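# Place phone screen up on mat, hold power key

## Task

Set the folded phone on the mat with its glass facing upward, then keep its power button pressed (of the two buttons on its side, the shorter one) until the screen turns on. Anything already achieved must still hold when the scene ends.

## Robot and tools

Robot: two arms, left_arm (carrying a five-finger left hand) and right_arm (carrying a right hand). Bases in the scene frame: left_arm at (+0.023, +0.307, +0.001) m, right_arm at (-0.027, -0.228, +0.002) m, both almost unrotated. The scene frame has its origin at table height midway between the nominal bases, +z up, +x out over the table, and left_arm on the +y side. Camera left/right does not match these names. A post stands behind the arms. Cameras: cam_high (896x504), cam_left_wrist and cam_right_wrist (672x504).

Hand point: a spot fixed to the palm, 0.05 m in front of it and 0.15 m out from the wrist flange. Its +z runs along the straightened fingers, +y out of the palm, and +x across the palm away from the thumb on the right hand (toward the thumb on the left hand). Straight fingertips reach 0.06-0.07 m past the point along +z and sit 0.06 m behind it along -y. A wrist bracket on the little-finger side can strike things.

Row layout (used by execute_actions and move): always 28 numbers in [-1, 1], both arms, even if one idles. Order: left dx, dy, dz, rx, ry, rz; left little, ring, middle, index, thumb_bend, thumb_turn; left force_limit, speed; then the same 14 for the right arm. Pose numbers are offsets, not poses: they count from that arm's Hand target as it stood when the action or move began, along that arm's own base axes; 1.0 equals 0.6 m or 180 degrees, and rx, ry, rz form one rotation vector, turning about the Hand target position. Every row within an action counts from that same start, so resending an offset moves the arm further. Six zeros asks nothing new of an arm. Finger and thumb numbers are absolute targets: -1 open/straight (thumb_turn -1 beside the palm), +1 curled/bent (thumb_turn +1 facing the fingers). force_limit maps -1..+1 to roughly 0..10 N at the fingertip (0..15 N for the two thumb motors). speed rises linearly to full at +0.48; full speed covers a finger's travel in 0.49 s. For a gentle grip use speed -0.94 or less. There is no 'no change' value for a hand: repeat the eight hand numbers of the last row executed for it (or, if none yet, its hand_measured plus hand_force_limit and hand_speed). Thumb-in-front grips hold objects about 0.035-0.065 m thick; a thumb-tip-to-index-pad pinch can hold a light item up to about 0.08 m.

Tools:
- execute_actions(actions, cameras): actions is a list of up to 15 actions, each a table of up to 15 rows; each row is one 1/30 s step and a short table repeats its final row until step 15. An empty actions list returns images. cameras: list of names, ["all"], or [].
- move(target, speed, blend, blocking, cameras): target is one 28-number row or up to 15 rows; every row's offsets count from the Hand targets at the move's start, not from the previous row. speed is path top speed in m/s, 0.002-4.3 (default 0.25), one number or one per target; turning is capped at twice that in rad/s. blend, in m, rounds corners between listed targets (0 = stop at each). blocking=false returns after about 0.5 s while the move continues. The whole move is capped at 10 s. Paths do not avoid obstacles; faster moves lag, stray and hit harder.
- wait(seconds 0-3600): lets time pass with no new commands. stop(): brakes a running move.
- zoom_image(camera, region [x0,y0,x1,y1] pixels, at most 504x504) on the newest image.
- show_instructions(): shows the reference pages. finished_scene(scene=1): ends the scene irreversibly.

Results: end_effector_position (m) and end_effector_quat_wxyz in each arm's base frame, possibly a few cm off. Hand target is the last commanded pose after clipping; next offsets start from it. hand_measured, hand_stopped_by (moving, target, force, stalled, fault) and hand_load_n (fingertip load, positive pushing open) list six values in motor order. A lost grip shows as hand_load_n dropping near 0. move: adds an ending (done, off_target, moving, held, fault) and limits (paced = pose clipped; held = steps withheld). Joint torques, velocities and motor temperatures are also reported.

Behaviour to expect: the arm settles 1-5 cm from commands, usually low; this is not contact. Orientation per step is clipped to 40 degrees from the measured one. If short, send the remaining distance as an offset. A blocked arm keeps pushing until commanded back past its hand point. Motors heat when loaded or stretched; at 85 °C a MOTOR HOT line appears, at 100 °C the arm collapses for 30-60 s.

Avoid: dropping the phone even slightly, releasing moving parts, slamming or hard pushing, anything leaving the table, closing one hand on the other or pressing arms together (can fail the scene), excessive finger force, and arm stops.

Each tool is called after "Emit:" by a JSON object that holds its "op" and its "data", one argument or row to a line.

Reference images:

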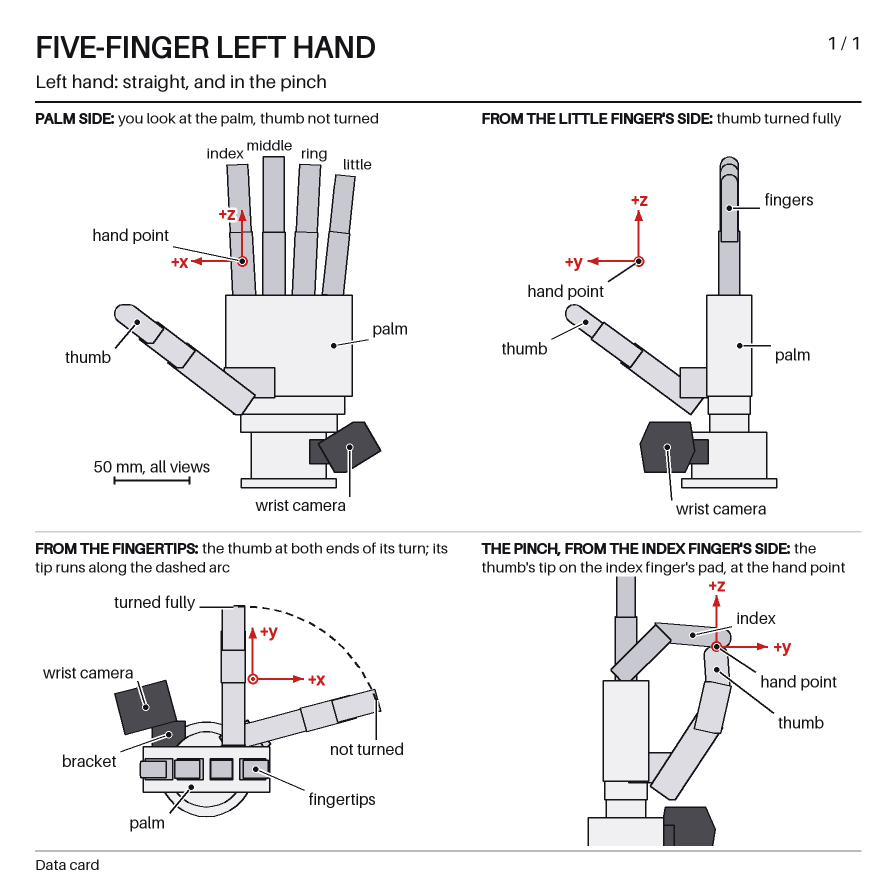

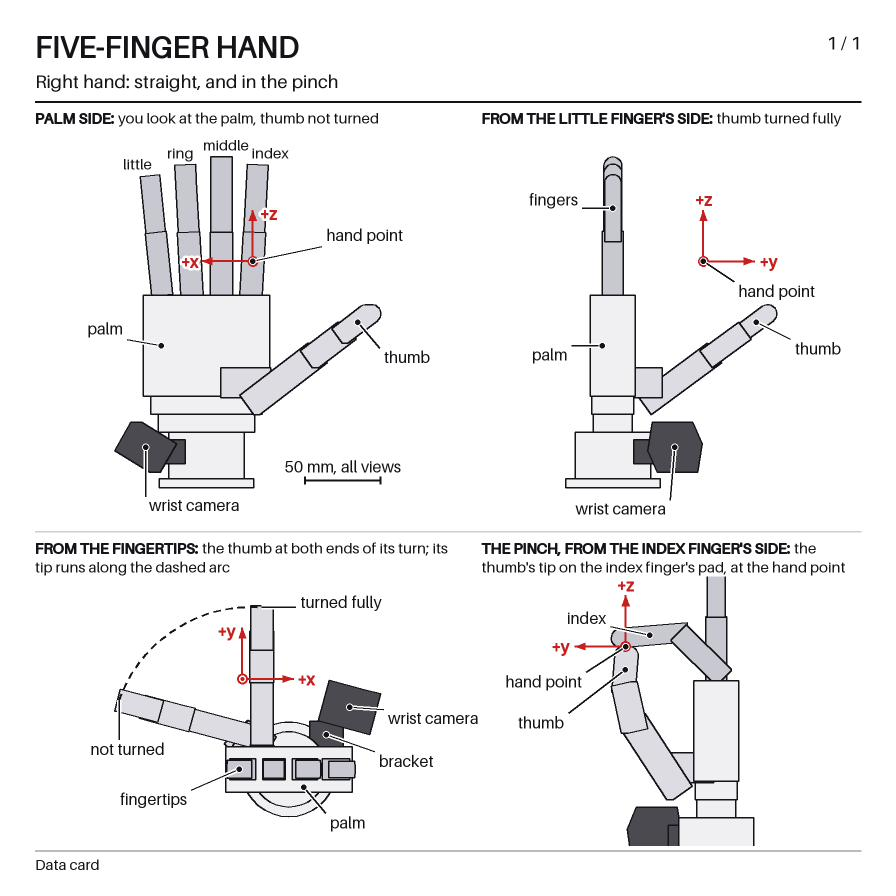

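## Session

Emit:
{"op": "execute_actions", "data": {
  "actions": []
}}

Scene clock: 0.00 s.
left_arm: end_effector_position=(+0.4953, -0.1858, +0.1272) hand_measured=(-1.000, -1.000, -1.000, -1.000, -1.000, -1.000) hand_load_n=(+0.0, +0.0, +0.0, +0.0, +0.0, +0.0) hand_stopped_by=(target, target, target, target, target, target) hand_force_limit=0.00 hand_speed=-0.80 end_effector_quat_wxyz=(-0.251, +0.879, -0.036, +0.403) | right_arm: end_effector_position=(+0.6768, -0.0449, +0.3758) hand_measured=(-1.000, -1.000, -1.000, -1.000, -1.000, -1.000) hand_load_n=(-0.5, +0.0, +0.0, +0.0, +0.0, +0.0) hand_stopped_by=(target, target, target, target, target, target) hand_force_limit=0.00 hand_speed=-0.80 end_effector_quat_wxyz=(+0.155, +0.842, -0.075, +0.512)
Joint positions: left_arm=[-0.563 1.402 0.806 -0.352 -0.829 -1.771] | right_arm=[0.143 1.609 1.62 -0.512 0.471 -1.531]
Joint velocities: within noise
Joint torques (N m): no reading
Motor temperatures (°C): left_arm=[28 32 24 23 35 24] | right_arm=[34 26 30 23 30 26]
Heat: left arm: hottest wrist yaw 35 °C; right arm: hottest waist 34 °C.
Hand target: left_arm +0.5029, -0.1905, +0.1411; -0.245, +0.876, -0.029, +0.415 | right_arm +0.6794, -0.0446, +0.3971; +0.151, +0.831, -0.080, +0.529

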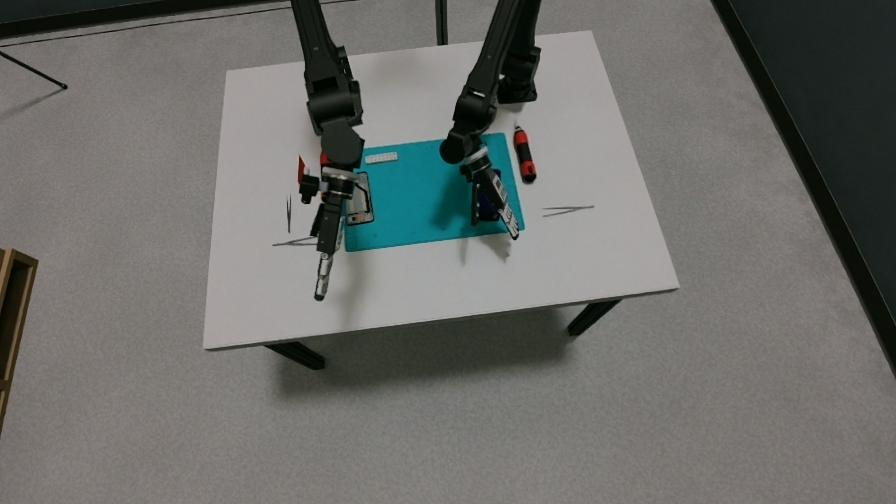

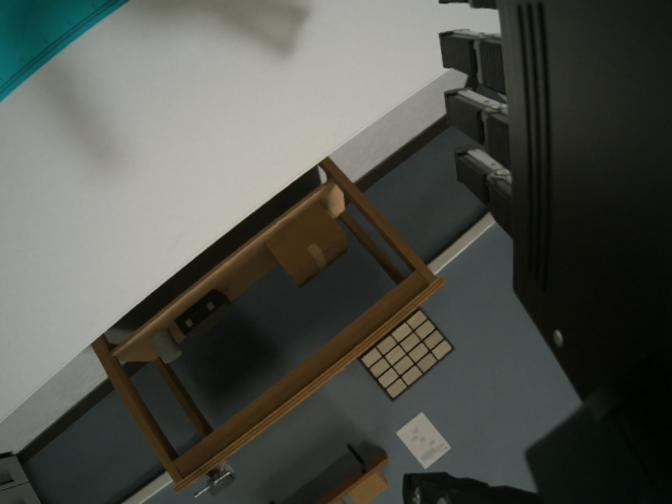

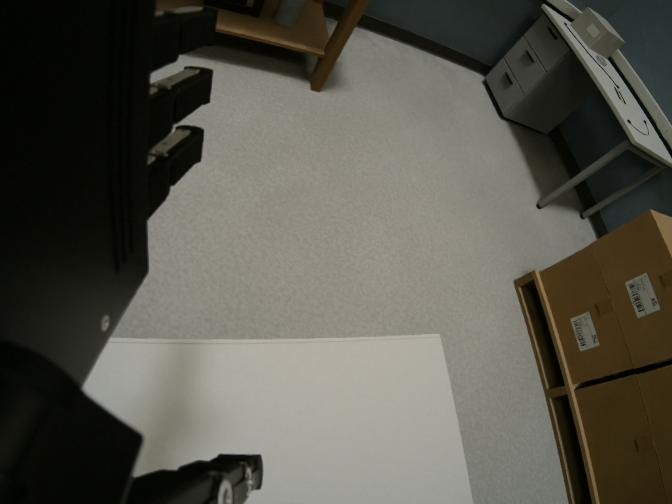

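Emit:
{"op": "zoom_image", "data": {
  "camera": "cam_high",
  "region": [260, 100, 440, 260]
}}

Emit:
{"op": "zoom_image", "data": {
  "camera": "cam_high",
  "region": [420, 90, 600, 250]
}}

Scaled by 2.800 from the camera's image (finer frame: 1280x720).

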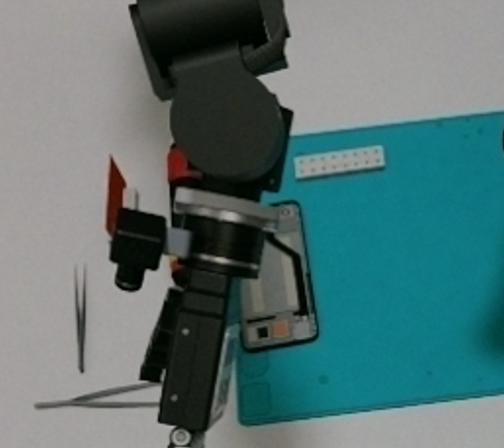

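Scaled by 2.800 from the camera's image (finer frame: 1280x720).

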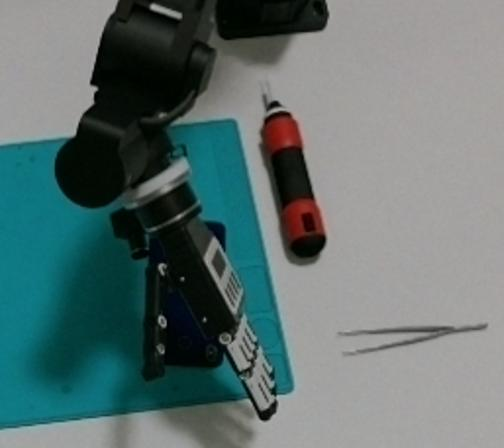

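Emit:
{"op": "move", "data": {
  "target": [
    [0,0,0.25,0,0,0,-1,-1,-1,-1,-1,-1,0,-0.8,-0.1,-0.1,0,0,0,0,-1,-1,-1,-1,-1,-1,0,-0.8],
    [-0.25,0.3,0.35,0,0,0,-1,-1,-1,-1,-1,-1,0,-0.8,-0.4,-0.3,0,0,0,0,-1,-1,-1,-1,-1,-1,0,-0.8]
  ],
  "blend": 0.03,
  "speed": 0.25,
  "cameras": ["all"]
}}

Scene clock: 24.30 s.
left_arm: end_effector_position=(+0.3537, -0.0125, +0.3504) hand_measured=(-1.000, -1.000, -1.000, -1.000, -1.000, -1.000) hand_load_n=(+0.0, +0.0, +0.0, +0.0, +0.0, -0.5) hand_stopped_by=(target, target, target, target, target, target) hand_force_limit=0.00 hand_speed=-0.80 end_effector_quat_wxyz=(-0.243, +0.875, -0.028, +0.417) | right_arm: end_effector_position=(+0.4433, -0.2215, +0.3979) hand_measured=(-1.000, -1.000, -1.000, -1.000, -1.000, -1.000) hand_load_n=(+0.0, +0.0, +0.0, +0.0, +0.0, +0.0) hand_stopped_by=(target, target, target, target, target, target) hand_force_limit=0.00 hand_speed=-0.80 end_effector_quat_wxyz=(+0.148, +0.829, -0.081, +0.533)
Joint positions: left_arm=[-0.161 0.628 0.886 -0.932 -0.542 -1.403] | right_arm=[-0.313 0.999 1.09 -0.491 0.051 -1.723]
Joint torques (N m): left_arm=[0.85 -2.26 8.42 1.14 -0.17 0.03] | right_arm=[-0.73 -5.83 10.51 1.55 -0.14 -0.04]
Heat: left arm: hottest wrist yaw 35 °C; right arm: hottest waist 34 °C.
Hand target: left_arm +0.3530, -0.0105, +0.3512; -0.245, +0.876, -0.029, +0.415 | right_arm +0.4394, -0.2245, +0.3972; +0.150, +0.831, -0.080, +0.529
Off the commanded pose: left_arm 0.002 m, 0 deg | right_arm 0.005 m, 1 deg.
move: done

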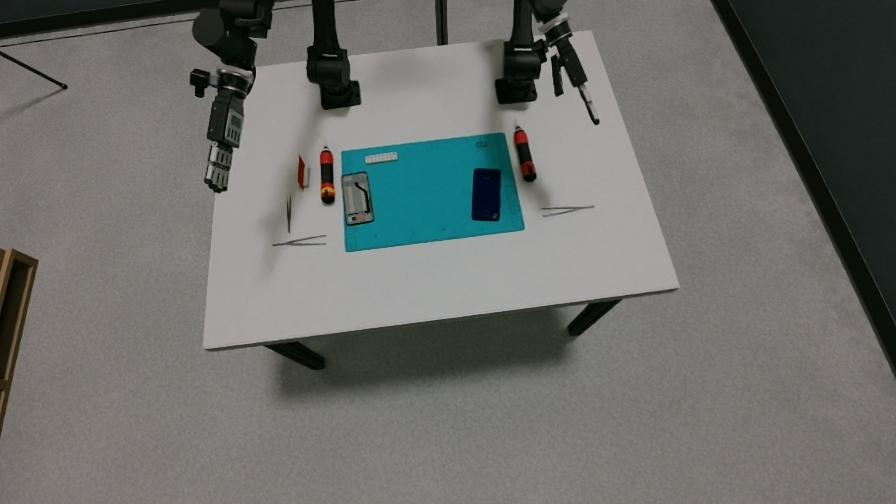

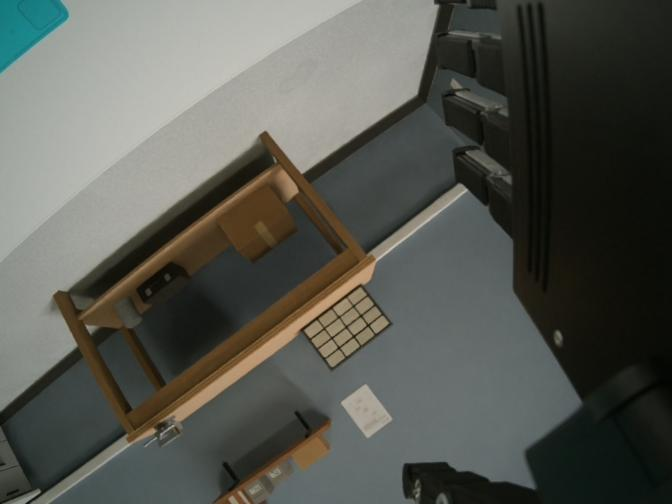

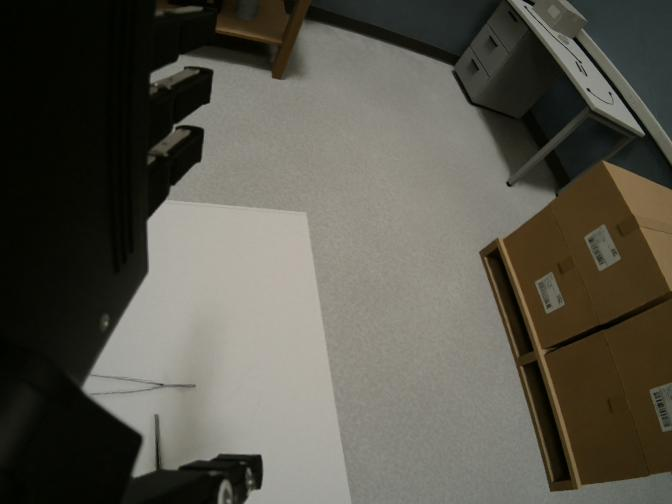

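Emit:
{"op": "zoom_image", "data": {
  "camera": "cam_high",
  "region": [450, 150, 540, 240]
}}

Emit:
{"op": "zoom_image", "data": {
  "camera": "cam_high",
  "region": [260, 120, 400, 260]
}}

Scaled by 5.600 from the camera's image (finer frame: 1280x720).

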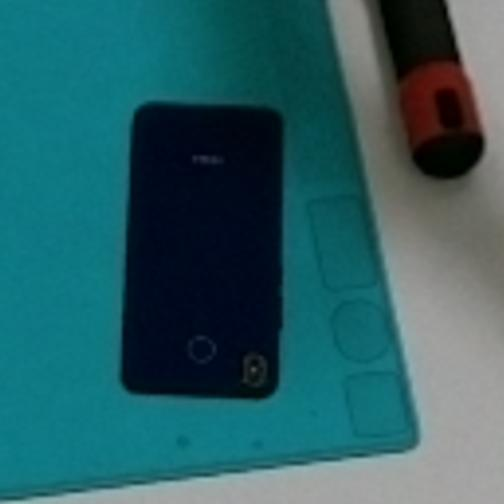

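Scaled by 3.600 from the camera's image (finer frame: 1280x720).

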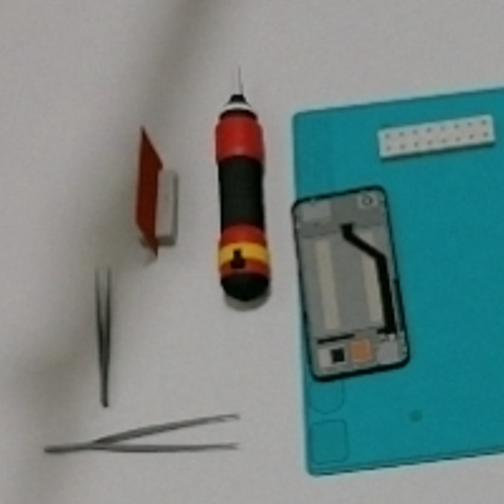

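Emit:
{"op": "move", "data": {
  "target": [
    [-0.156,-0.189,-0.05,0.3194,-0.1446,-0.7929,1,1,1,-0.7,-1,1,0,-0.3,0,0,0,0,0,0,-1,-1,-1,-1,-1,-1,0,-0.8]
  ],
  "speed": 0.3,
  "cameras": ["all"]
}}

Scene clock: 181.40 s.
left_arm: end_effector_position=(+0.2520, -0.1227, +0.3065) hand_measured=(+1.000, +1.000, +1.000, -0.700, -1.000, +1.000) hand_load_n=(+0.0, +0.0, +0.0, +0.0, +0.0, +0.0) hand_stopped_by=(target, target, target, target, target, target) hand_force_limit=0.00 hand_speed=-0.30 end_effector_quat_wxyz=(-0.012, -0.014, +0.899, -0.437) | right_arm: end_effector_position=(+0.4433, -0.2215, +0.3980) hand_measured=(-1.000, -1.000, -1.000, -1.000, -1.000, -1.000) hand_load_n=(+0.0, +0.0, -0.5, +0.0, +0.0, +0.0) hand_stopped_by=(target, target, target, target, target, target) hand_force_limit=0.00 hand_speed=-0.80 end_effector_quat_wxyz=(+0.148, +0.829, -0.081, +0.533)
Joint positions: left_arm=[-0.022 1.091 1.219 -1.686 0.905 1.511] | right_arm=[-0.313 0.999 1.09 -0.491 0.051 -1.723]
Joint torques (N m): left_arm=[-0.15 -6.3 10.55 -0.14 0.58 0.06] | right_arm=[-0.62 -5.71 10.52 1.63 -0.15 -0.05]
Motor temperatures (°C): left_arm=[28 31 30 23 33 24] | right_arm=[33 26 34 23 29 25]
Heat: left arm: hottest wrist yaw 33 °C; right arm: hottest elbow 34 °C.
Hand target: left_arm +0.2593, -0.1239, +0.3211; +0.000, +0.000, +0.899, -0.438 | right_arm +0.4394, -0.2245, +0.3972; +0.151, +0.831, -0.080, +0.529
Off the commanded pose: left_arm 0.017 m, 2 deg | right_arm 0.005 m, 1 deg.
joint sent to its limit (left arm) — joint 4 (wrist pitch), lower limit. The joint targets still meet the commanded pose.
move: off_target (left_arm)

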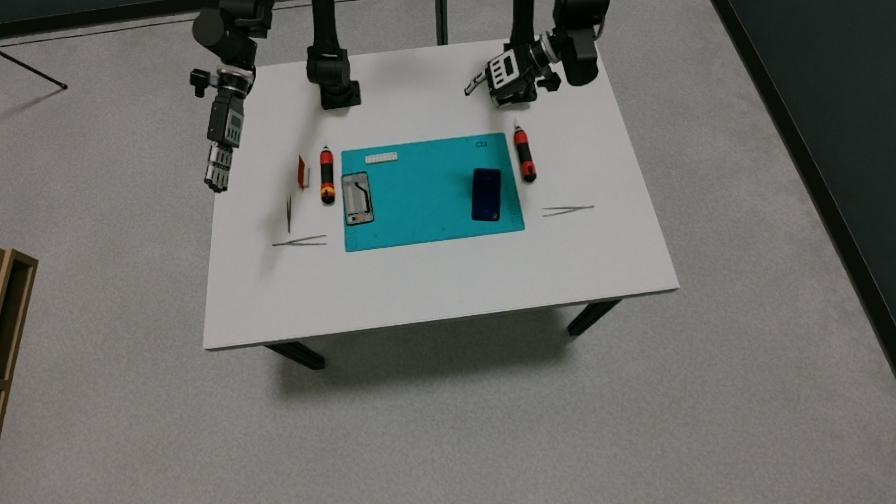

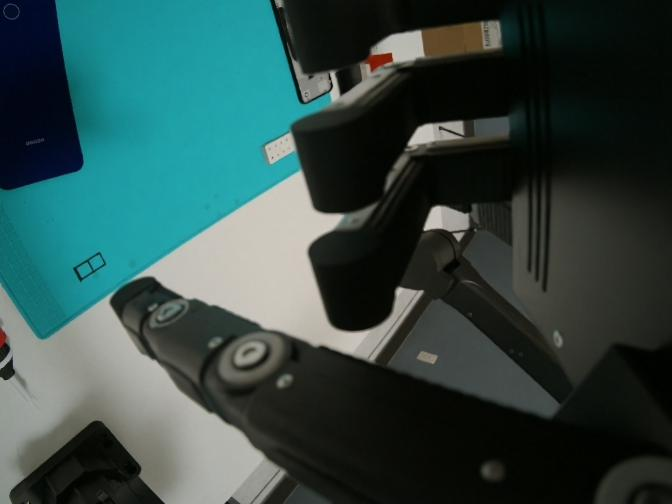

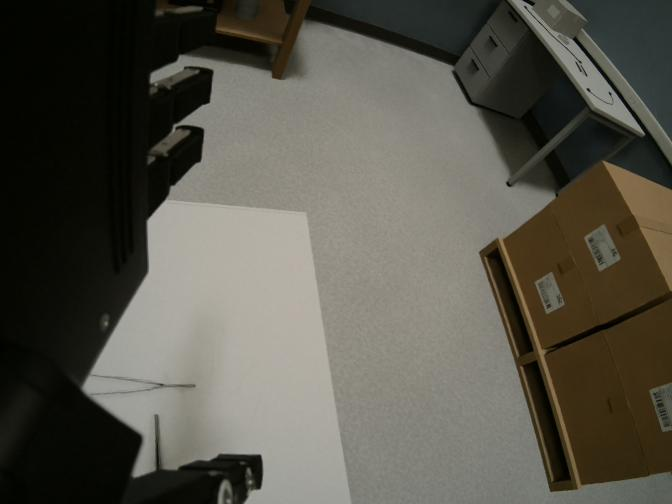

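Emit:
{"op": "move", "data": {
  "target": [0,0,-0.27,0,0,0,1,1,1,-0.7,-1,1,0,-0.3,0,0,0,0,0,0,-1,-1,-1,-1,-1,-1,0,-0.8],
  "speed": 0.2,
  "cameras": ["cam_high","cam_left_wrist"]
}}

Scene clock: 194.83 s.
left_arm: end_effector_position=(+0.2564, -0.1224, +0.1586) hand_measured=(+1.000, +1.000, +1.000, -0.700, -1.000, +1.000) hand_load_n=(+0.0, +0.0, +0.0, +0.0, +0.0, +0.0) hand_stopped_by=(target, target, target, target, target, target) hand_force_limit=0.00 hand_speed=-0.30 end_effector_quat_wxyz=(-0.004, -0.004, +0.899, -0.437) | right_arm: end_effector_position=(+0.4433, -0.2215, +0.3980) hand_measured=(-1.000, -1.000, -1.000, -1.000, -1.000, -1.000) hand_load_n=(+0.0, +0.0, +0.0, +0.0, +0.0, +0.0) hand_stopped_by=(target, target, target, target, target, target) hand_force_limit=0.00 hand_speed=-0.80 end_effector_quat_wxyz=(+0.148, +0.829, -0.081, +0.533)
Joint positions: left_arm=[-0.022 1.122 0.853 -1.279 0.905 1.53] | right_arm=[-0.313 0.999 1.09 -0.491 0.051 -1.723]
Joint torques (N m): left_arm=[-0.03 -6.65 7.3 0.66 0.66 -0.02] | right_arm=[-0.79 -5.36 10.5 1.54 -0.18 -0.04]
Heat: left arm: hottest wrist yaw 33 °C; right arm: hottest elbow 34 °C.
Hand target: left_arm +0.2594, -0.1239, +0.1591; +0.000, +0.000, +0.899, -0.438 | right_arm +0.4394, -0.2245, +0.3972; +0.151, +0.831, -0.080, +0.529
Off the commanded pose: left_arm 0.003 m, 1 deg | right_arm 0.005 m, 1 deg.
move: done

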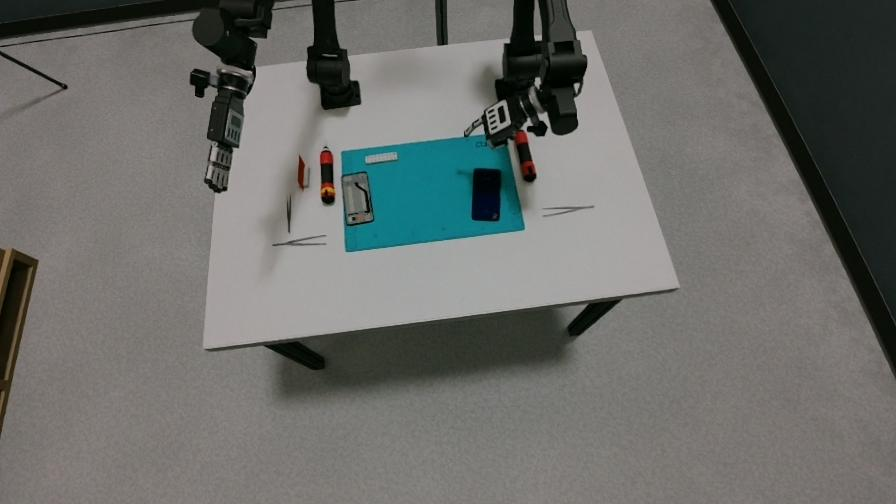

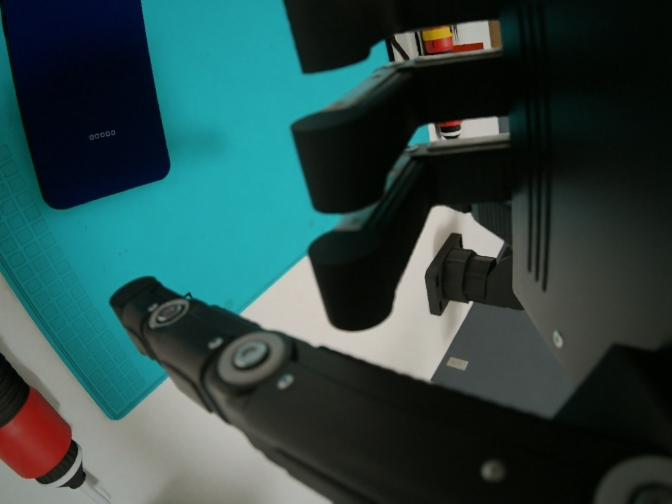

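Emit:
{"op": "move", "data": {
  "target": [0,0.008,-0.15,0,0,0,-1,-1,-1,-0.7,-1,1,0,-0.3,0,0,0,0,0,0,-1,-1,-1,-1,-1,-1,0,-0.8],
  "speed": 0.15,
  "cameras": ["cam_high","cam_left_wrist"]
}}

Scene clock: 243.67 s.
left_arm: end_effector_position=(+0.2549, -0.1204, +0.0696) hand_measured=(-1.000, -1.000, -1.000, -0.700, -1.000, +1.000) hand_load_n=(+0.0, +0.0, +0.0, +0.0, +0.0, +0.0) hand_stopped_by=(target, target, target, target, target, target) hand_force_limit=0.00 hand_speed=-0.30 end_effector_quat_wxyz=(-0.006, -0.002, +0.899, -0.437) | right_arm: end_effector_position=(+0.4433, -0.2215, +0.3980) hand_measured=(-1.000, -1.000, -1.000, -1.000, -1.000, -1.000) hand_load_n=(+0.0, +0.0, +0.0, +0.0, +0.0, +0.0) hand_stopped_by=(target, target, target, target, target, target) hand_force_limit=0.00 hand_speed=-0.80 end_effector_quat_wxyz=(+0.148, +0.829, -0.081, +0.533)
Joint positions: left_arm=[-0.015 1.239 0.687 -1.015 0.905 1.549] | right_arm=[-0.313 0.999 1.09 -0.491 0.051 -1.723]
Joint torques (N m): left_arm=[0.73 -7.12 6.39 0.5 0.7 0.06] | right_arm=[-0.73 -5.48 10.51 1.55 -0.18 -0.03]
Heat: left arm: hottest wrist yaw 33 °C; right arm: hottest elbow 34 °C.
Hand target: left_arm +0.2594, -0.1191, +0.0690; +0.000, +0.000, +0.899, -0.438 | right_arm +0.4394, -0.2245, +0.3972; +0.151, +0.831, -0.080, +0.529
Off the commanded pose: left_arm 0.005 m, 1 deg | right_arm 0.005 m, 1 deg.
move: done

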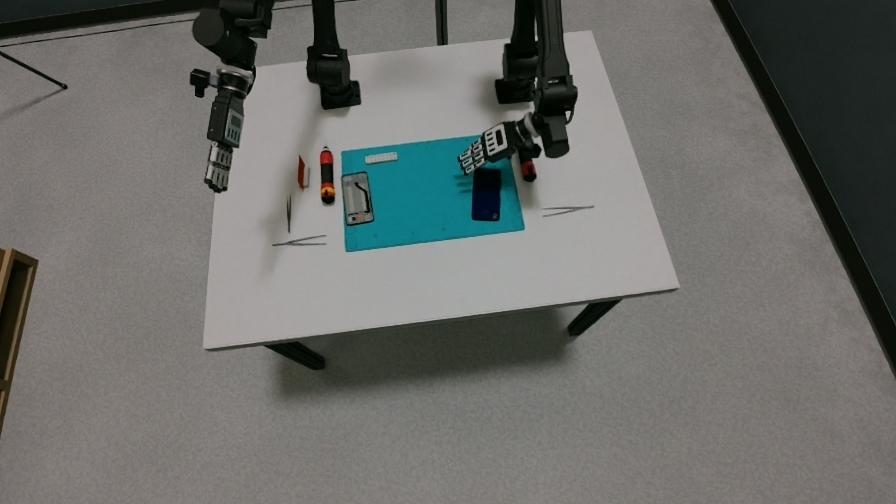

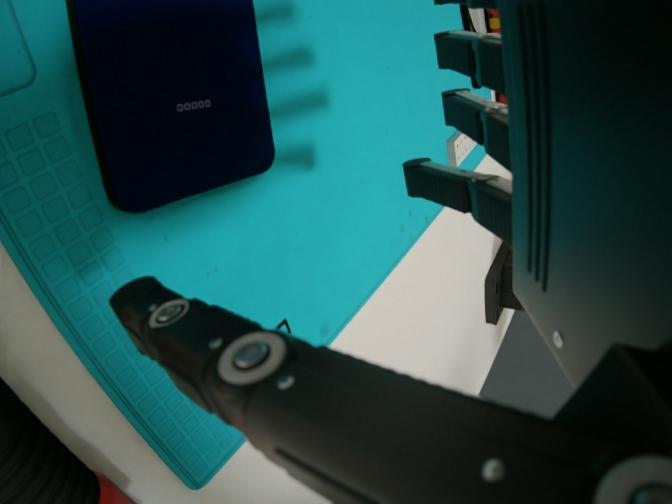

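Emit:
{"op": "zoom_image", "data": {
  "camera": "cam_high",
  "region": [440, 110, 560, 230]
}}

Scaled by 4.200 from the camera's image (finer frame: 1280x720).

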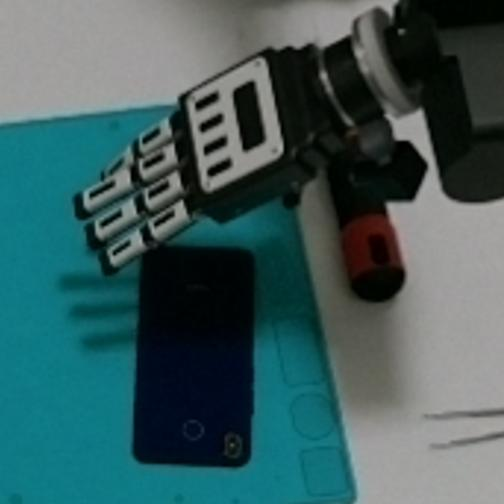

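Emit:
{"op": "move", "data": {
  "target": [0.05,0.013,-0.04,0,0,0,-1,-1,-1,-0.7,-1,1,0,-0.3,0,0,0,0,0,0,-1,-1,-1,-1,-1,-1,0,-0.8],
  "speed": 0.1,
  "cameras": ["cam_left_wrist"]
}}

Scene clock: 266.23 s.
left_arm: end_effector_position=(+0.2695, -0.1129, +0.0381) hand_measured=(-1.000, -1.000, -1.000, -0.700, -1.000, +1.000) hand_load_n=(+0.0, +0.0, +0.0, +0.0, +0.0, +0.0) hand_stopped_by=(target, target, target, target, target, target) hand_force_limit=0.00 hand_speed=-0.30 end_effector_quat_wxyz=(-0.021, -0.010, +0.899, -0.437) | right_arm: end_effector_position=(+0.4433, -0.2215, +0.3980) hand_measured=(-1.000, -1.000, -1.000, -1.000, -1.000, -1.000) hand_load_n=(+0.0, +0.0, +0.0, +0.0, +0.0, +0.0) hand_stopped_by=(target, target, target, target, target, target) hand_force_limit=0.00 hand_speed=-0.80 end_effector_quat_wxyz=(+0.148, +0.829, -0.081, +0.533)
Joint positions: left_arm=[0.01 1.371 0.7 -0.959 0.905 1.588] | right_arm=[-0.313 0.999 1.09 -0.491 0.051 -1.723]
Joint torques (N m): left_arm=[0.73 -8.23 8.18 0.4 0.69 0.11] | right_arm=[-0.85 -5.6 10.4 1.61 -0.16 -0.05]
Heat: left arm: hottest wrist yaw 33 °C; right arm: hottest elbow 34 °C.
Hand target: left_arm +0.2894, -0.1113, +0.0452; +0.000, +0.000, +0.899, -0.438 | right_arm +0.4394, -0.2245, +0.3972; +0.151, +0.831, -0.080, +0.529
Off the commanded pose: left_arm 0.021 m, 3 deg | right_arm 0.005 m, 1 deg.
move: off_target (left_arm)

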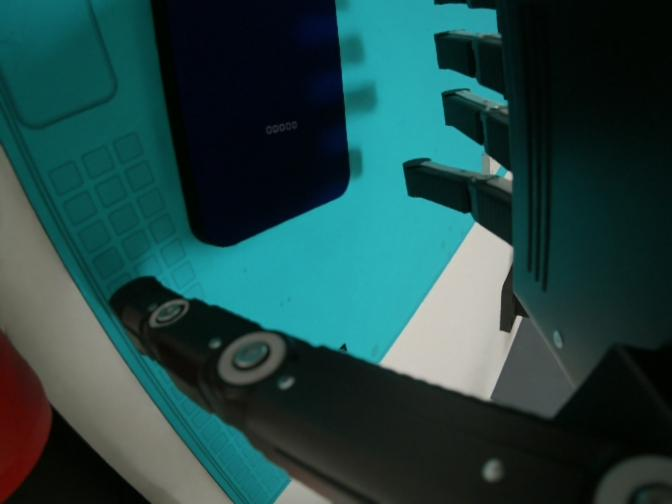

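Emit:
{"op": "move", "data": {
  "target": [0.02,0,0,0,0,0,-1,-1,-1,-0.7,-1,1,0,-0.3,0,0,0,0,0,0,-1,-1,-1,-1,-1,-1,0,-0.8],
  "speed": 0.1,
  "cameras": ["cam_left_wrist"]
}}

Scene clock: 271.67 s.
left_arm: end_effector_position=(+0.2818, -0.1128, +0.0384) hand_measured=(-1.000, -1.000, -1.000, -0.700, -1.000, +1.000) hand_load_n=(-0.5, +0.0, -0.5, +0.0, +0.0, +0.0) hand_stopped_by=(target, target, target, target, target, target) hand_force_limit=0.00 hand_speed=-0.30 end_effector_quat_wxyz=(-0.019, -0.009, +0.899, -0.437) | right_arm: end_effector_position=(+0.4433, -0.2215, +0.3980) hand_measured=(-1.000, -1.000, -1.000, -1.000, -1.000, -1.000) hand_load_n=(+0.0, +0.0, +0.0, +0.0, +0.0, +0.0) hand_stopped_by=(target, target, target, target, target, target) hand_force_limit=0.00 hand_speed=-0.80 end_effector_quat_wxyz=(+0.148, +0.829, -0.081, +0.533)
Joint positions: left_arm=[0.01 1.401 0.731 -0.957 0.905 1.589] | right_arm=[-0.313 0.999 1.09 -0.491 0.051 -1.723]
Joint torques (N m): left_arm=[0.73 -8.59 8.24 0.44 0.69 0.06] | right_arm=[-0.73 -5.48 10.52 1.51 -0.16 -0.05]
Heat: left arm: hottest wrist yaw 33 °C; right arm: hottest elbow 34 °C.
Hand target: left_arm +0.3014, -0.1113, +0.0452; +0.000, +0.000, +0.899, -0.438 | right_arm +0.4394, -0.2245, +0.3972; +0.151, +0.831, -0.080, +0.529
Off the commanded pose: left_arm 0.021 m, 2 deg | right_arm 0.005 m, 1 deg.
move: off_target (left_arm)

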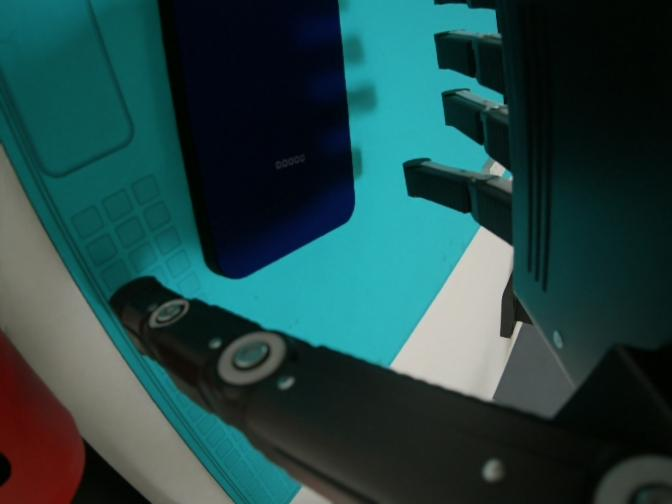

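Emit:
{"op": "move", "data": {
  "target": [0.01,0,-0.02,0,0,0,-1,-1,-1,-0.7,-1,1,0,-0.3,0,0,0,0,0,0,-1,-1,-1,-1,-1,-1,0,-0.8],
  "speed": 0.06,
  "cameras": ["cam_left_wrist"]
}}

Scene clock: 277.87 s.
left_arm: end_effector_position=(+0.2868, -0.1128, +0.0261) hand_measured=(-1.000, -1.000, -1.000, -0.700, -1.000, +1.000) hand_load_n=(-0.5, +0.0, +0.0, +0.0, +0.0, +0.0) hand_stopped_by=(target, target, target, target, target, target) hand_force_limit=0.00 hand_speed=-0.30 end_effector_quat_wxyz=(-0.021, -0.009, +0.899, -0.437) | right_arm: end_effector_position=(+0.4433, -0.2215, +0.3980) hand_measured=(-1.000, -1.000, -1.000, -1.000, -1.000, -1.000) hand_load_n=(+0.0, +0.0, +0.0, +0.0, +0.0, +0.0) hand_stopped_by=(target, target, target, target, target, target) hand_force_limit=0.00 hand_speed=-0.80 end_effector_quat_wxyz=(+0.148, +0.829, -0.081, +0.533)
Joint positions: left_arm=[0.01 1.442 0.731 -0.92 0.905 1.589] | right_arm=[-0.313 0.999 1.09 -0.491 0.051 -1.723]
Joint torques (N m): left_arm=[0.79 -9 8.12 0.32 0.68 0.05] | right_arm=[-0.67 -5.54 10.41 1.55 -0.14 -0.06]
Heat: left arm: hottest wrist yaw 33 °C; right arm: hottest elbow 34 °C.
Hand target: left_arm +0.3074, -0.1113, +0.0331; +0.000, +0.000, +0.899, -0.438 | right_arm +0.4394, -0.2245, +0.3972; +0.151, +0.831, -0.080, +0.529
Off the commanded pose: left_arm 0.022 m, 3 deg | right_arm 0.005 m, 1 deg.
move: off_target (left_arm)

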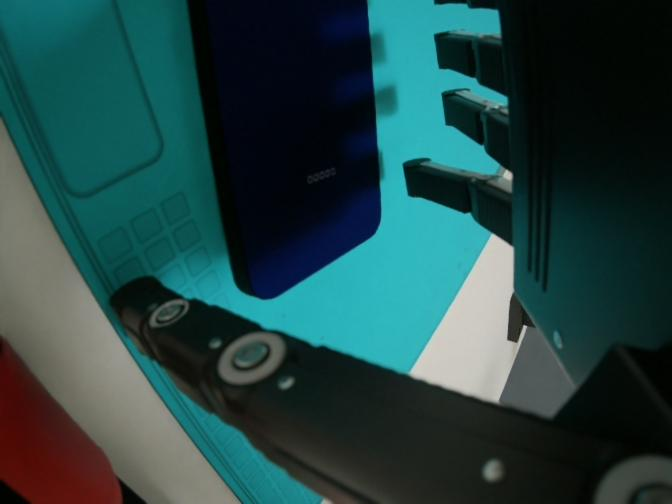

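Emit:
{"op": "move", "data": {
  "target": [0,-0.007,-0.01,0,0,0,-1,-1,-1,-0.7,-1,1,0,-0.3,0,0,0,0,0,0,-1,-1,-1,-1,-1,-1,0,-0.8],
  "speed": 0.05,
  "cameras": ["cam_left_wrist","cam_high"]
}}

Scene clock: 286.57 s.
left_arm: end_effector_position=(+0.2935, -0.1132, +0.0228) hand_measured=(-1.000, -1.000, -1.000, -0.700, -1.000, +1.000) hand_load_n=(+0.0, +0.0, +0.0, +0.0, +0.0, +0.5) hand_stopped_by=(target, target, target, target, target, target) hand_force_limit=0.00 hand_speed=-0.30 end_effector_quat_wxyz=(-0.011, -0.007, +0.899, -0.437) | right_arm: end_effector_position=(+0.4433, -0.2215, +0.3980) hand_measured=(-1.000, -1.000, -1.000, -1.000, -1.000, -1.000) hand_load_n=(+0.0, +0.0, +0.0, +0.0, +0.0, +0.0) hand_stopped_by=(target, target, target, target, target, target) hand_force_limit=0.00 hand_speed=-0.80 end_effector_quat_wxyz=(+0.148, +0.829, -0.081, +0.533)
Joint positions: left_arm=[0.009 1.45 0.731 -0.886 0.905 1.58] | right_arm=[-0.313 0.999 1.09 -0.491 0.051 -1.723]
Joint torques (N m): left_arm=[-0.21 -8.88 7.36 0.51 0.72 -0.1] | right_arm=[-0.73 -5.83 10.5 1.54 -0.17 -0.02]
Heat: left arm: hottest wrist yaw 33 °C; right arm: hottest elbow 34 °C.
Hand target: left_arm +0.3074, -0.1156, +0.0271; +0.000, +0.000, +0.899, -0.438 | right_arm +0.4394, -0.2245, +0.3972; +0.151, +0.831, -0.080, +0.529
Off the commanded pose: left_arm 0.015 m, 2 deg | right_arm 0.005 m, 1 deg.
move: off_target (left_arm)
Images, in order (width x height): cam_high 896x504, cam_left_wrist 672x504.

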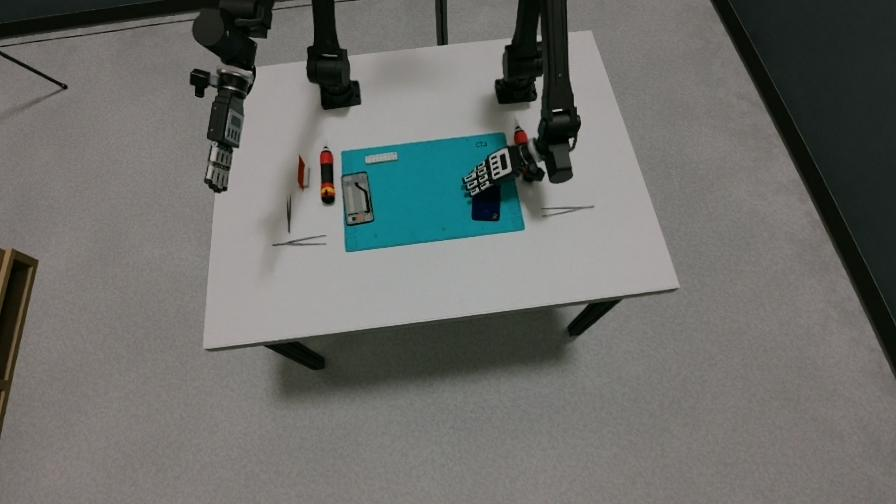

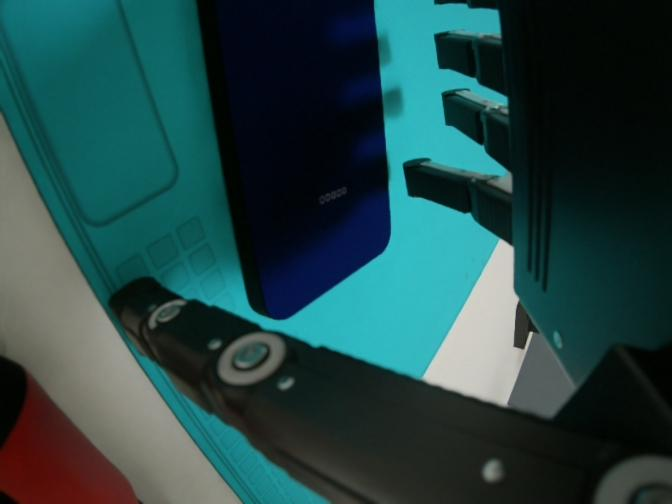

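Emit:
{"op": "move", "data": {
  "target": [-0.045,-0.018,0.005,0,0,0,-1,-1,-1,-0.7,-1,1,0,-0.3,0,0,0,0,0,0,-1,-1,-1,-1,-1,-1,0,-0.8],
  "speed": 0.05,
  "cameras": ["cam_left_wrist"]
}}

Scene clock: 297.50 s.
left_arm: end_effector_position=(+0.2774, -0.1243, +0.0265) hand_measured=(-1.000, -1.000, -1.000, -0.700, -1.000, +1.000) hand_load_n=(-0.5, +0.0, +0.0, +0.0, +0.0, +0.0) hand_stopped_by=(target, target, target, target, target, target) hand_force_limit=0.00 hand_speed=-0.30 end_effector_quat_wxyz=(-0.008, -0.004, +0.899, -0.437) | right_arm: end_effector_position=(+0.4433, -0.2215, +0.3980) hand_measured=(-1.000, -1.000, -1.000, -1.000, -1.000, -1.000) hand_load_n=(+0.0, +0.0, +0.0, +0.0, +0.0, +0.0) hand_stopped_by=(target, target, target, target, target, target) hand_force_limit=0.00 hand_speed=-0.80 end_effector_quat_wxyz=(+0.148, +0.829, -0.081, +0.533)
Joint positions: left_arm=[-0.026 1.387 0.681 -0.847 0.905 1.527] | right_arm=[-0.313 0.999 1.09 -0.491 0.051 -1.723]
Joint torques (N m): left_arm=[-0.21 -9.76 5.61 0.61 0.69 -0.11] | right_arm=[-0.91 -5.48 10.45 1.57 -0.16 -0.04]
Heat: left arm: hottest wrist yaw 33 °C; right arm: hottest elbow 34 °C.
Hand target: left_arm +0.2803, -0.1264, +0.0301; +0.000, +0.000, +0.899, -0.438 | right_arm +0.4394, -0.2245, +0.3972; +0.151, +0.831, -0.080, +0.529
Off the commanded pose: left_arm 0.005 m, 1 deg | right_arm 0.005 m, 1 deg.
move: done

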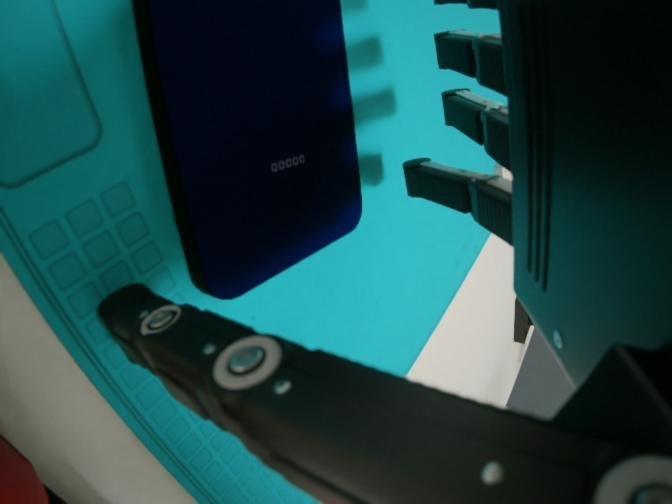

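Emit:
{"op": "move", "data": {
  "target": [0,0,0.009,0,0,0,-1,-1,-1,-0.5,-0.9,1,-0.4,-0.85,0,0,0,0,0,0,-1,-1,-1,-1,-1,-1,0,-0.8],
  "speed": 0.05,
  "cameras": ["cam_left_wrist"]
}}

Scene clock: 318.53 s.
left_arm: end_effector_position=(+0.2787, -0.1243, +0.0299) hand_measured=(-1.000, -1.000, -1.000, -0.500, -0.900, +1.000) hand_load_n=(+0.0, +0.0, +0.0, +0.0, +0.5, +0.0) hand_stopped_by=(target, target, target, target, target, target) hand_force_limit=-0.40 hand_speed=-0.85 end_effector_quat_wxyz=(-0.002, -0.002, +0.899, -0.437) | right_arm: end_effector_position=(+0.4433, -0.2215, +0.3980) hand_measured=(-1.000, -1.000, -1.000, -1.000, -1.000, -1.000) hand_load_n=(+0.0, +0.0, +0.0, +0.0, +0.0, +0.0) hand_stopped_by=(target, target, target, target, target, target) hand_force_limit=0.00 hand_speed=-0.80 end_effector_quat_wxyz=(+0.148, +0.829, -0.081, +0.533)
Joint positions: left_arm=[-0.026 1.374 0.681 -0.847 0.905 1.526] | right_arm=[-0.313 0.999 1.09 -0.491 0.051 -1.723]
Joint torques (N m): left_arm=[-0.15 -9.64 6.19 -0.12 0.68 -0.08] | right_arm=[-0.79 -5.25 10.25 1.55 -0.16 -0.06]
Heat: left arm: hottest wrist yaw 33 °C; right arm: hottest elbow 35 °C.
Hand target: left_arm +0.2803, -0.1264, +0.0355; +0.000, +0.000, +0.899, -0.438 | right_arm +0.4394, -0.2245, +0.3972; +0.151, +0.831, -0.080, +0.529
Off the commanded pose: left_arm 0.006 m, 0 deg | right_arm 0.005 m, 1 deg.
move: done

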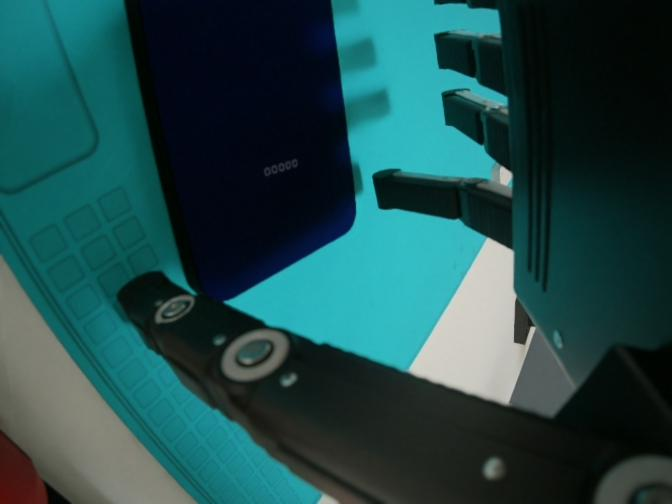

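Emit:
{"op": "move", "data": {
  "target": [0.03,0,0,0,0,-0.028,-1,-1,-1,-0.5,-0.9,1,-0.4,-0.85,0,0,0,0,0,0,-1,-1,-1,-1,-1,-1,0,-0.8],
  "speed": 0.05,
  "cameras": ["cam_left_wrist"]
}}

Scene clock: 328.27 s.
left_arm: end_effector_position=(+0.2843, -0.1241, +0.0285) hand_measured=(-1.000, -1.000, -1.000, -0.500, -0.900, +1.000) hand_load_n=(+0.0, +0.0, +0.0, +0.0, +0.0, +0.0) hand_stopped_by=(target, target, target, target, target, target) hand_force_limit=-0.40 hand_speed=-0.85 end_effector_quat_wxyz=(-0.028, +0.028, +0.898, -0.438) | right_arm: end_effector_position=(+0.4433, -0.2215, +0.3980) hand_measured=(-1.000, -1.000, -1.000, -1.000, -1.000, -1.000) hand_load_n=(+0.0, +0.0, +0.0, +0.0, +0.0, +0.0) hand_stopped_by=(target, target, target, target, target, target) hand_force_limit=0.00 hand_speed=-0.80 end_effector_quat_wxyz=(+0.148, +0.829, -0.081, +0.533)
Joint positions: left_arm=[-0.032 1.447 0.746 -0.952 0.905 1.642] | right_arm=[-0.313 0.999 1.09 -0.491 0.051 -1.723]
Joint torques (N m): left_arm=[-0.21 -8.94 8.05 -0.29 0.64 0.09] | right_arm=[-0.73 -5.48 10.51 1.48 -0.14 -0.05]
Heat: left arm: hottest wrist yaw 33 °C; right arm: hottest elbow 35 °C.
Hand target: left_arm +0.2984, -0.1263, +0.0355; -0.019, +0.040, +0.898, -0.437 | right_arm +0.4394, -0.2245, +0.3972; +0.151, +0.831, -0.080, +0.529
Off the commanded pose: left_arm 0.016 m, 2 deg | right_arm 0.005 m, 1 deg.
move: off_target (left_arm)

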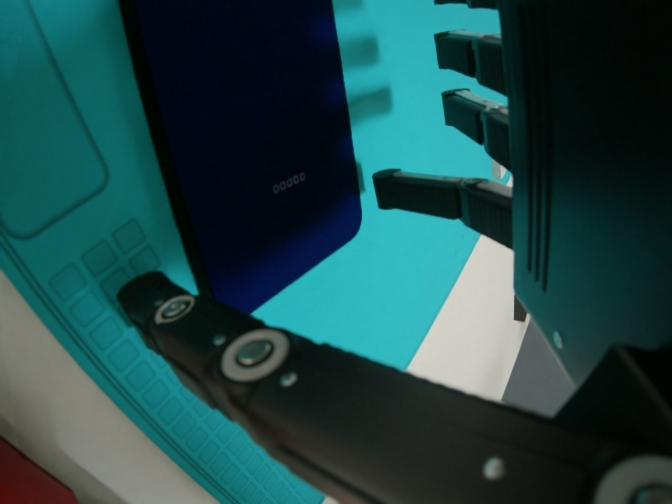

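Emit:
{"op": "move", "data": {
  "target": [0.018,0,0,0,0,0,-1,-1,-1,-0.5,-0.9,1,-0.4,-0.85,0,0,0,0,0,0,-1,-1,-1,-1,-1,-1,0,-0.8],
  "speed": 0.05,
  "cameras": ["cam_left_wrist"]
}}

Scene clock: 332.03 s.
left_arm: end_effector_position=(+0.2950, -0.1244, +0.0285) hand_measured=(-1.000, -1.000, -1.000, -0.500, -0.900, +1.000) hand_load_n=(+0.0, +0.0, +0.0, +0.0, +0.0, +0.0) hand_stopped_by=(target, target, target, target, target, target) hand_force_limit=-0.40 hand_speed=-0.85 end_effector_quat_wxyz=(-0.029, +0.029, +0.898, -0.438) | right_arm: end_effector_position=(+0.4433, -0.2215, +0.3980) hand_measured=(-1.000, -1.000, -1.000, -1.000, -1.000, -1.000) hand_load_n=(+0.0, +0.0, +0.0, +0.0, +0.0, +0.0) hand_stopped_by=(target, target, target, target, target, target) hand_force_limit=0.00 hand_speed=-0.80 end_effector_quat_wxyz=(+0.148, +0.829, -0.081, +0.533)
Joint positions: left_arm=[-0.032 1.474 0.776 -0.956 0.905 1.644] | right_arm=[-0.313 0.999 1.09 -0.491 0.051 -1.723]
Joint torques (N m): left_arm=[-0.15 -9.29 8.08 -0.38 0.63 0.1] | right_arm=[-0.38 -5.95 10.45 1.51 -0.14 -0.02]
Heat: left arm: hottest wrist yaw 33 °C; right arm: hottest elbow 35 °C.
Hand target: left_arm +0.3091, -0.1263, +0.0355; -0.019, +0.040, +0.898, -0.437 | right_arm +0.4394, -0.2245, +0.3972; +0.151, +0.831, -0.080, +0.529
Off the commanded pose: left_arm 0.016 m, 2 deg | right_arm 0.005 m, 1 deg.
move: off_target (left_arm)

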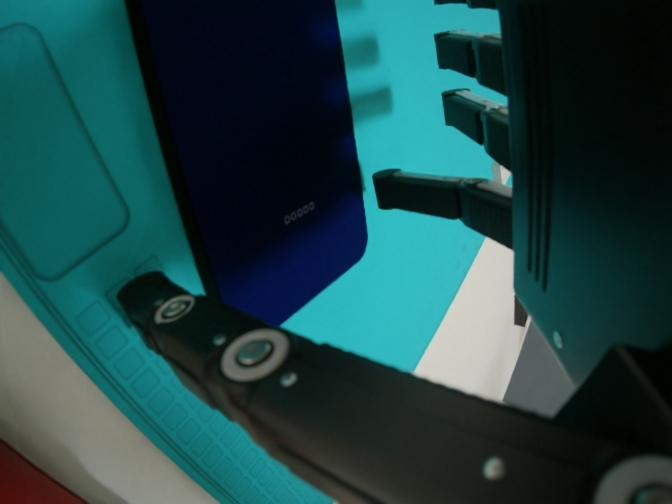

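Emit:
{"op": "move", "data": {
  "target": [0,0,0,0,0,0,-1,-1,-1,-0.1,-0.45,1,-0.4,-0.9,0,0,0,0,0,0,-1,-1,-1,-1,-1,-1,0,-0.8],
  "speed": 0.05,
  "cameras": ["cam_left_wrist"]
}}

Scene clock: 341.37 s.
left_arm: end_effector_position=(+0.2961, -0.1254, +0.0295) hand_measured=(-1.000, -1.000, -1.000, -0.100, -0.450, +1.000) hand_load_n=(+0.0, +0.0, +0.0, +0.5, +0.0, +0.0) hand_stopped_by=(target, target, target, target, target, target) hand_force_limit=-0.40 hand_speed=-0.90 end_effector_quat_wxyz=(-0.028, +0.031, +0.898, -0.439) | right_arm: end_effector_position=(+0.4433, -0.2215, +0.3980) hand_measured=(-1.000, -1.000, -1.000, -1.000, -1.000, -1.000) hand_load_n=(+0.0, +0.0, +0.0, +0.0, +0.0, +0.0) hand_stopped_by=(target, target, target, target, target, target) hand_force_limit=0.00 hand_speed=-0.80 end_effector_quat_wxyz=(+0.148, +0.829, -0.081, +0.533)
Joint positions: left_arm=[-0.034 1.474 0.778 -0.956 0.908 1.645] | right_arm=[-0.313 0.999 1.09 -0.491 0.051 -1.723]
Joint torques (N m): left_arm=[0.03 -9.35 7.9 -0.25 0.52 0.07] | right_arm=[-0.67 -5.71 10.41 1.58 -0.13 -0.03]
Heat: left arm: hottest wrist yaw 33 °C; right arm: hottest elbow 35 °C.
Hand target: left_arm +0.3093, -0.1263, +0.0356; -0.019, +0.040, +0.898, -0.437 | right_arm +0.4394, -0.2245, +0.3972; +0.151, +0.831, -0.080, +0.529
Off the commanded pose: left_arm 0.014 m, 1 deg | right_arm 0.005 m, 1 deg.
move: done

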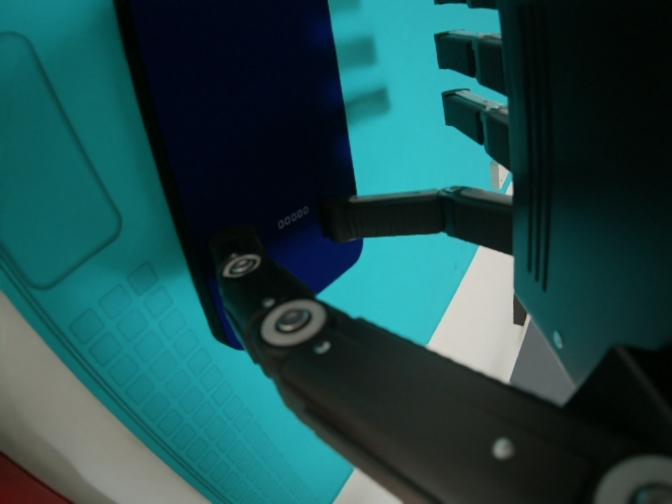

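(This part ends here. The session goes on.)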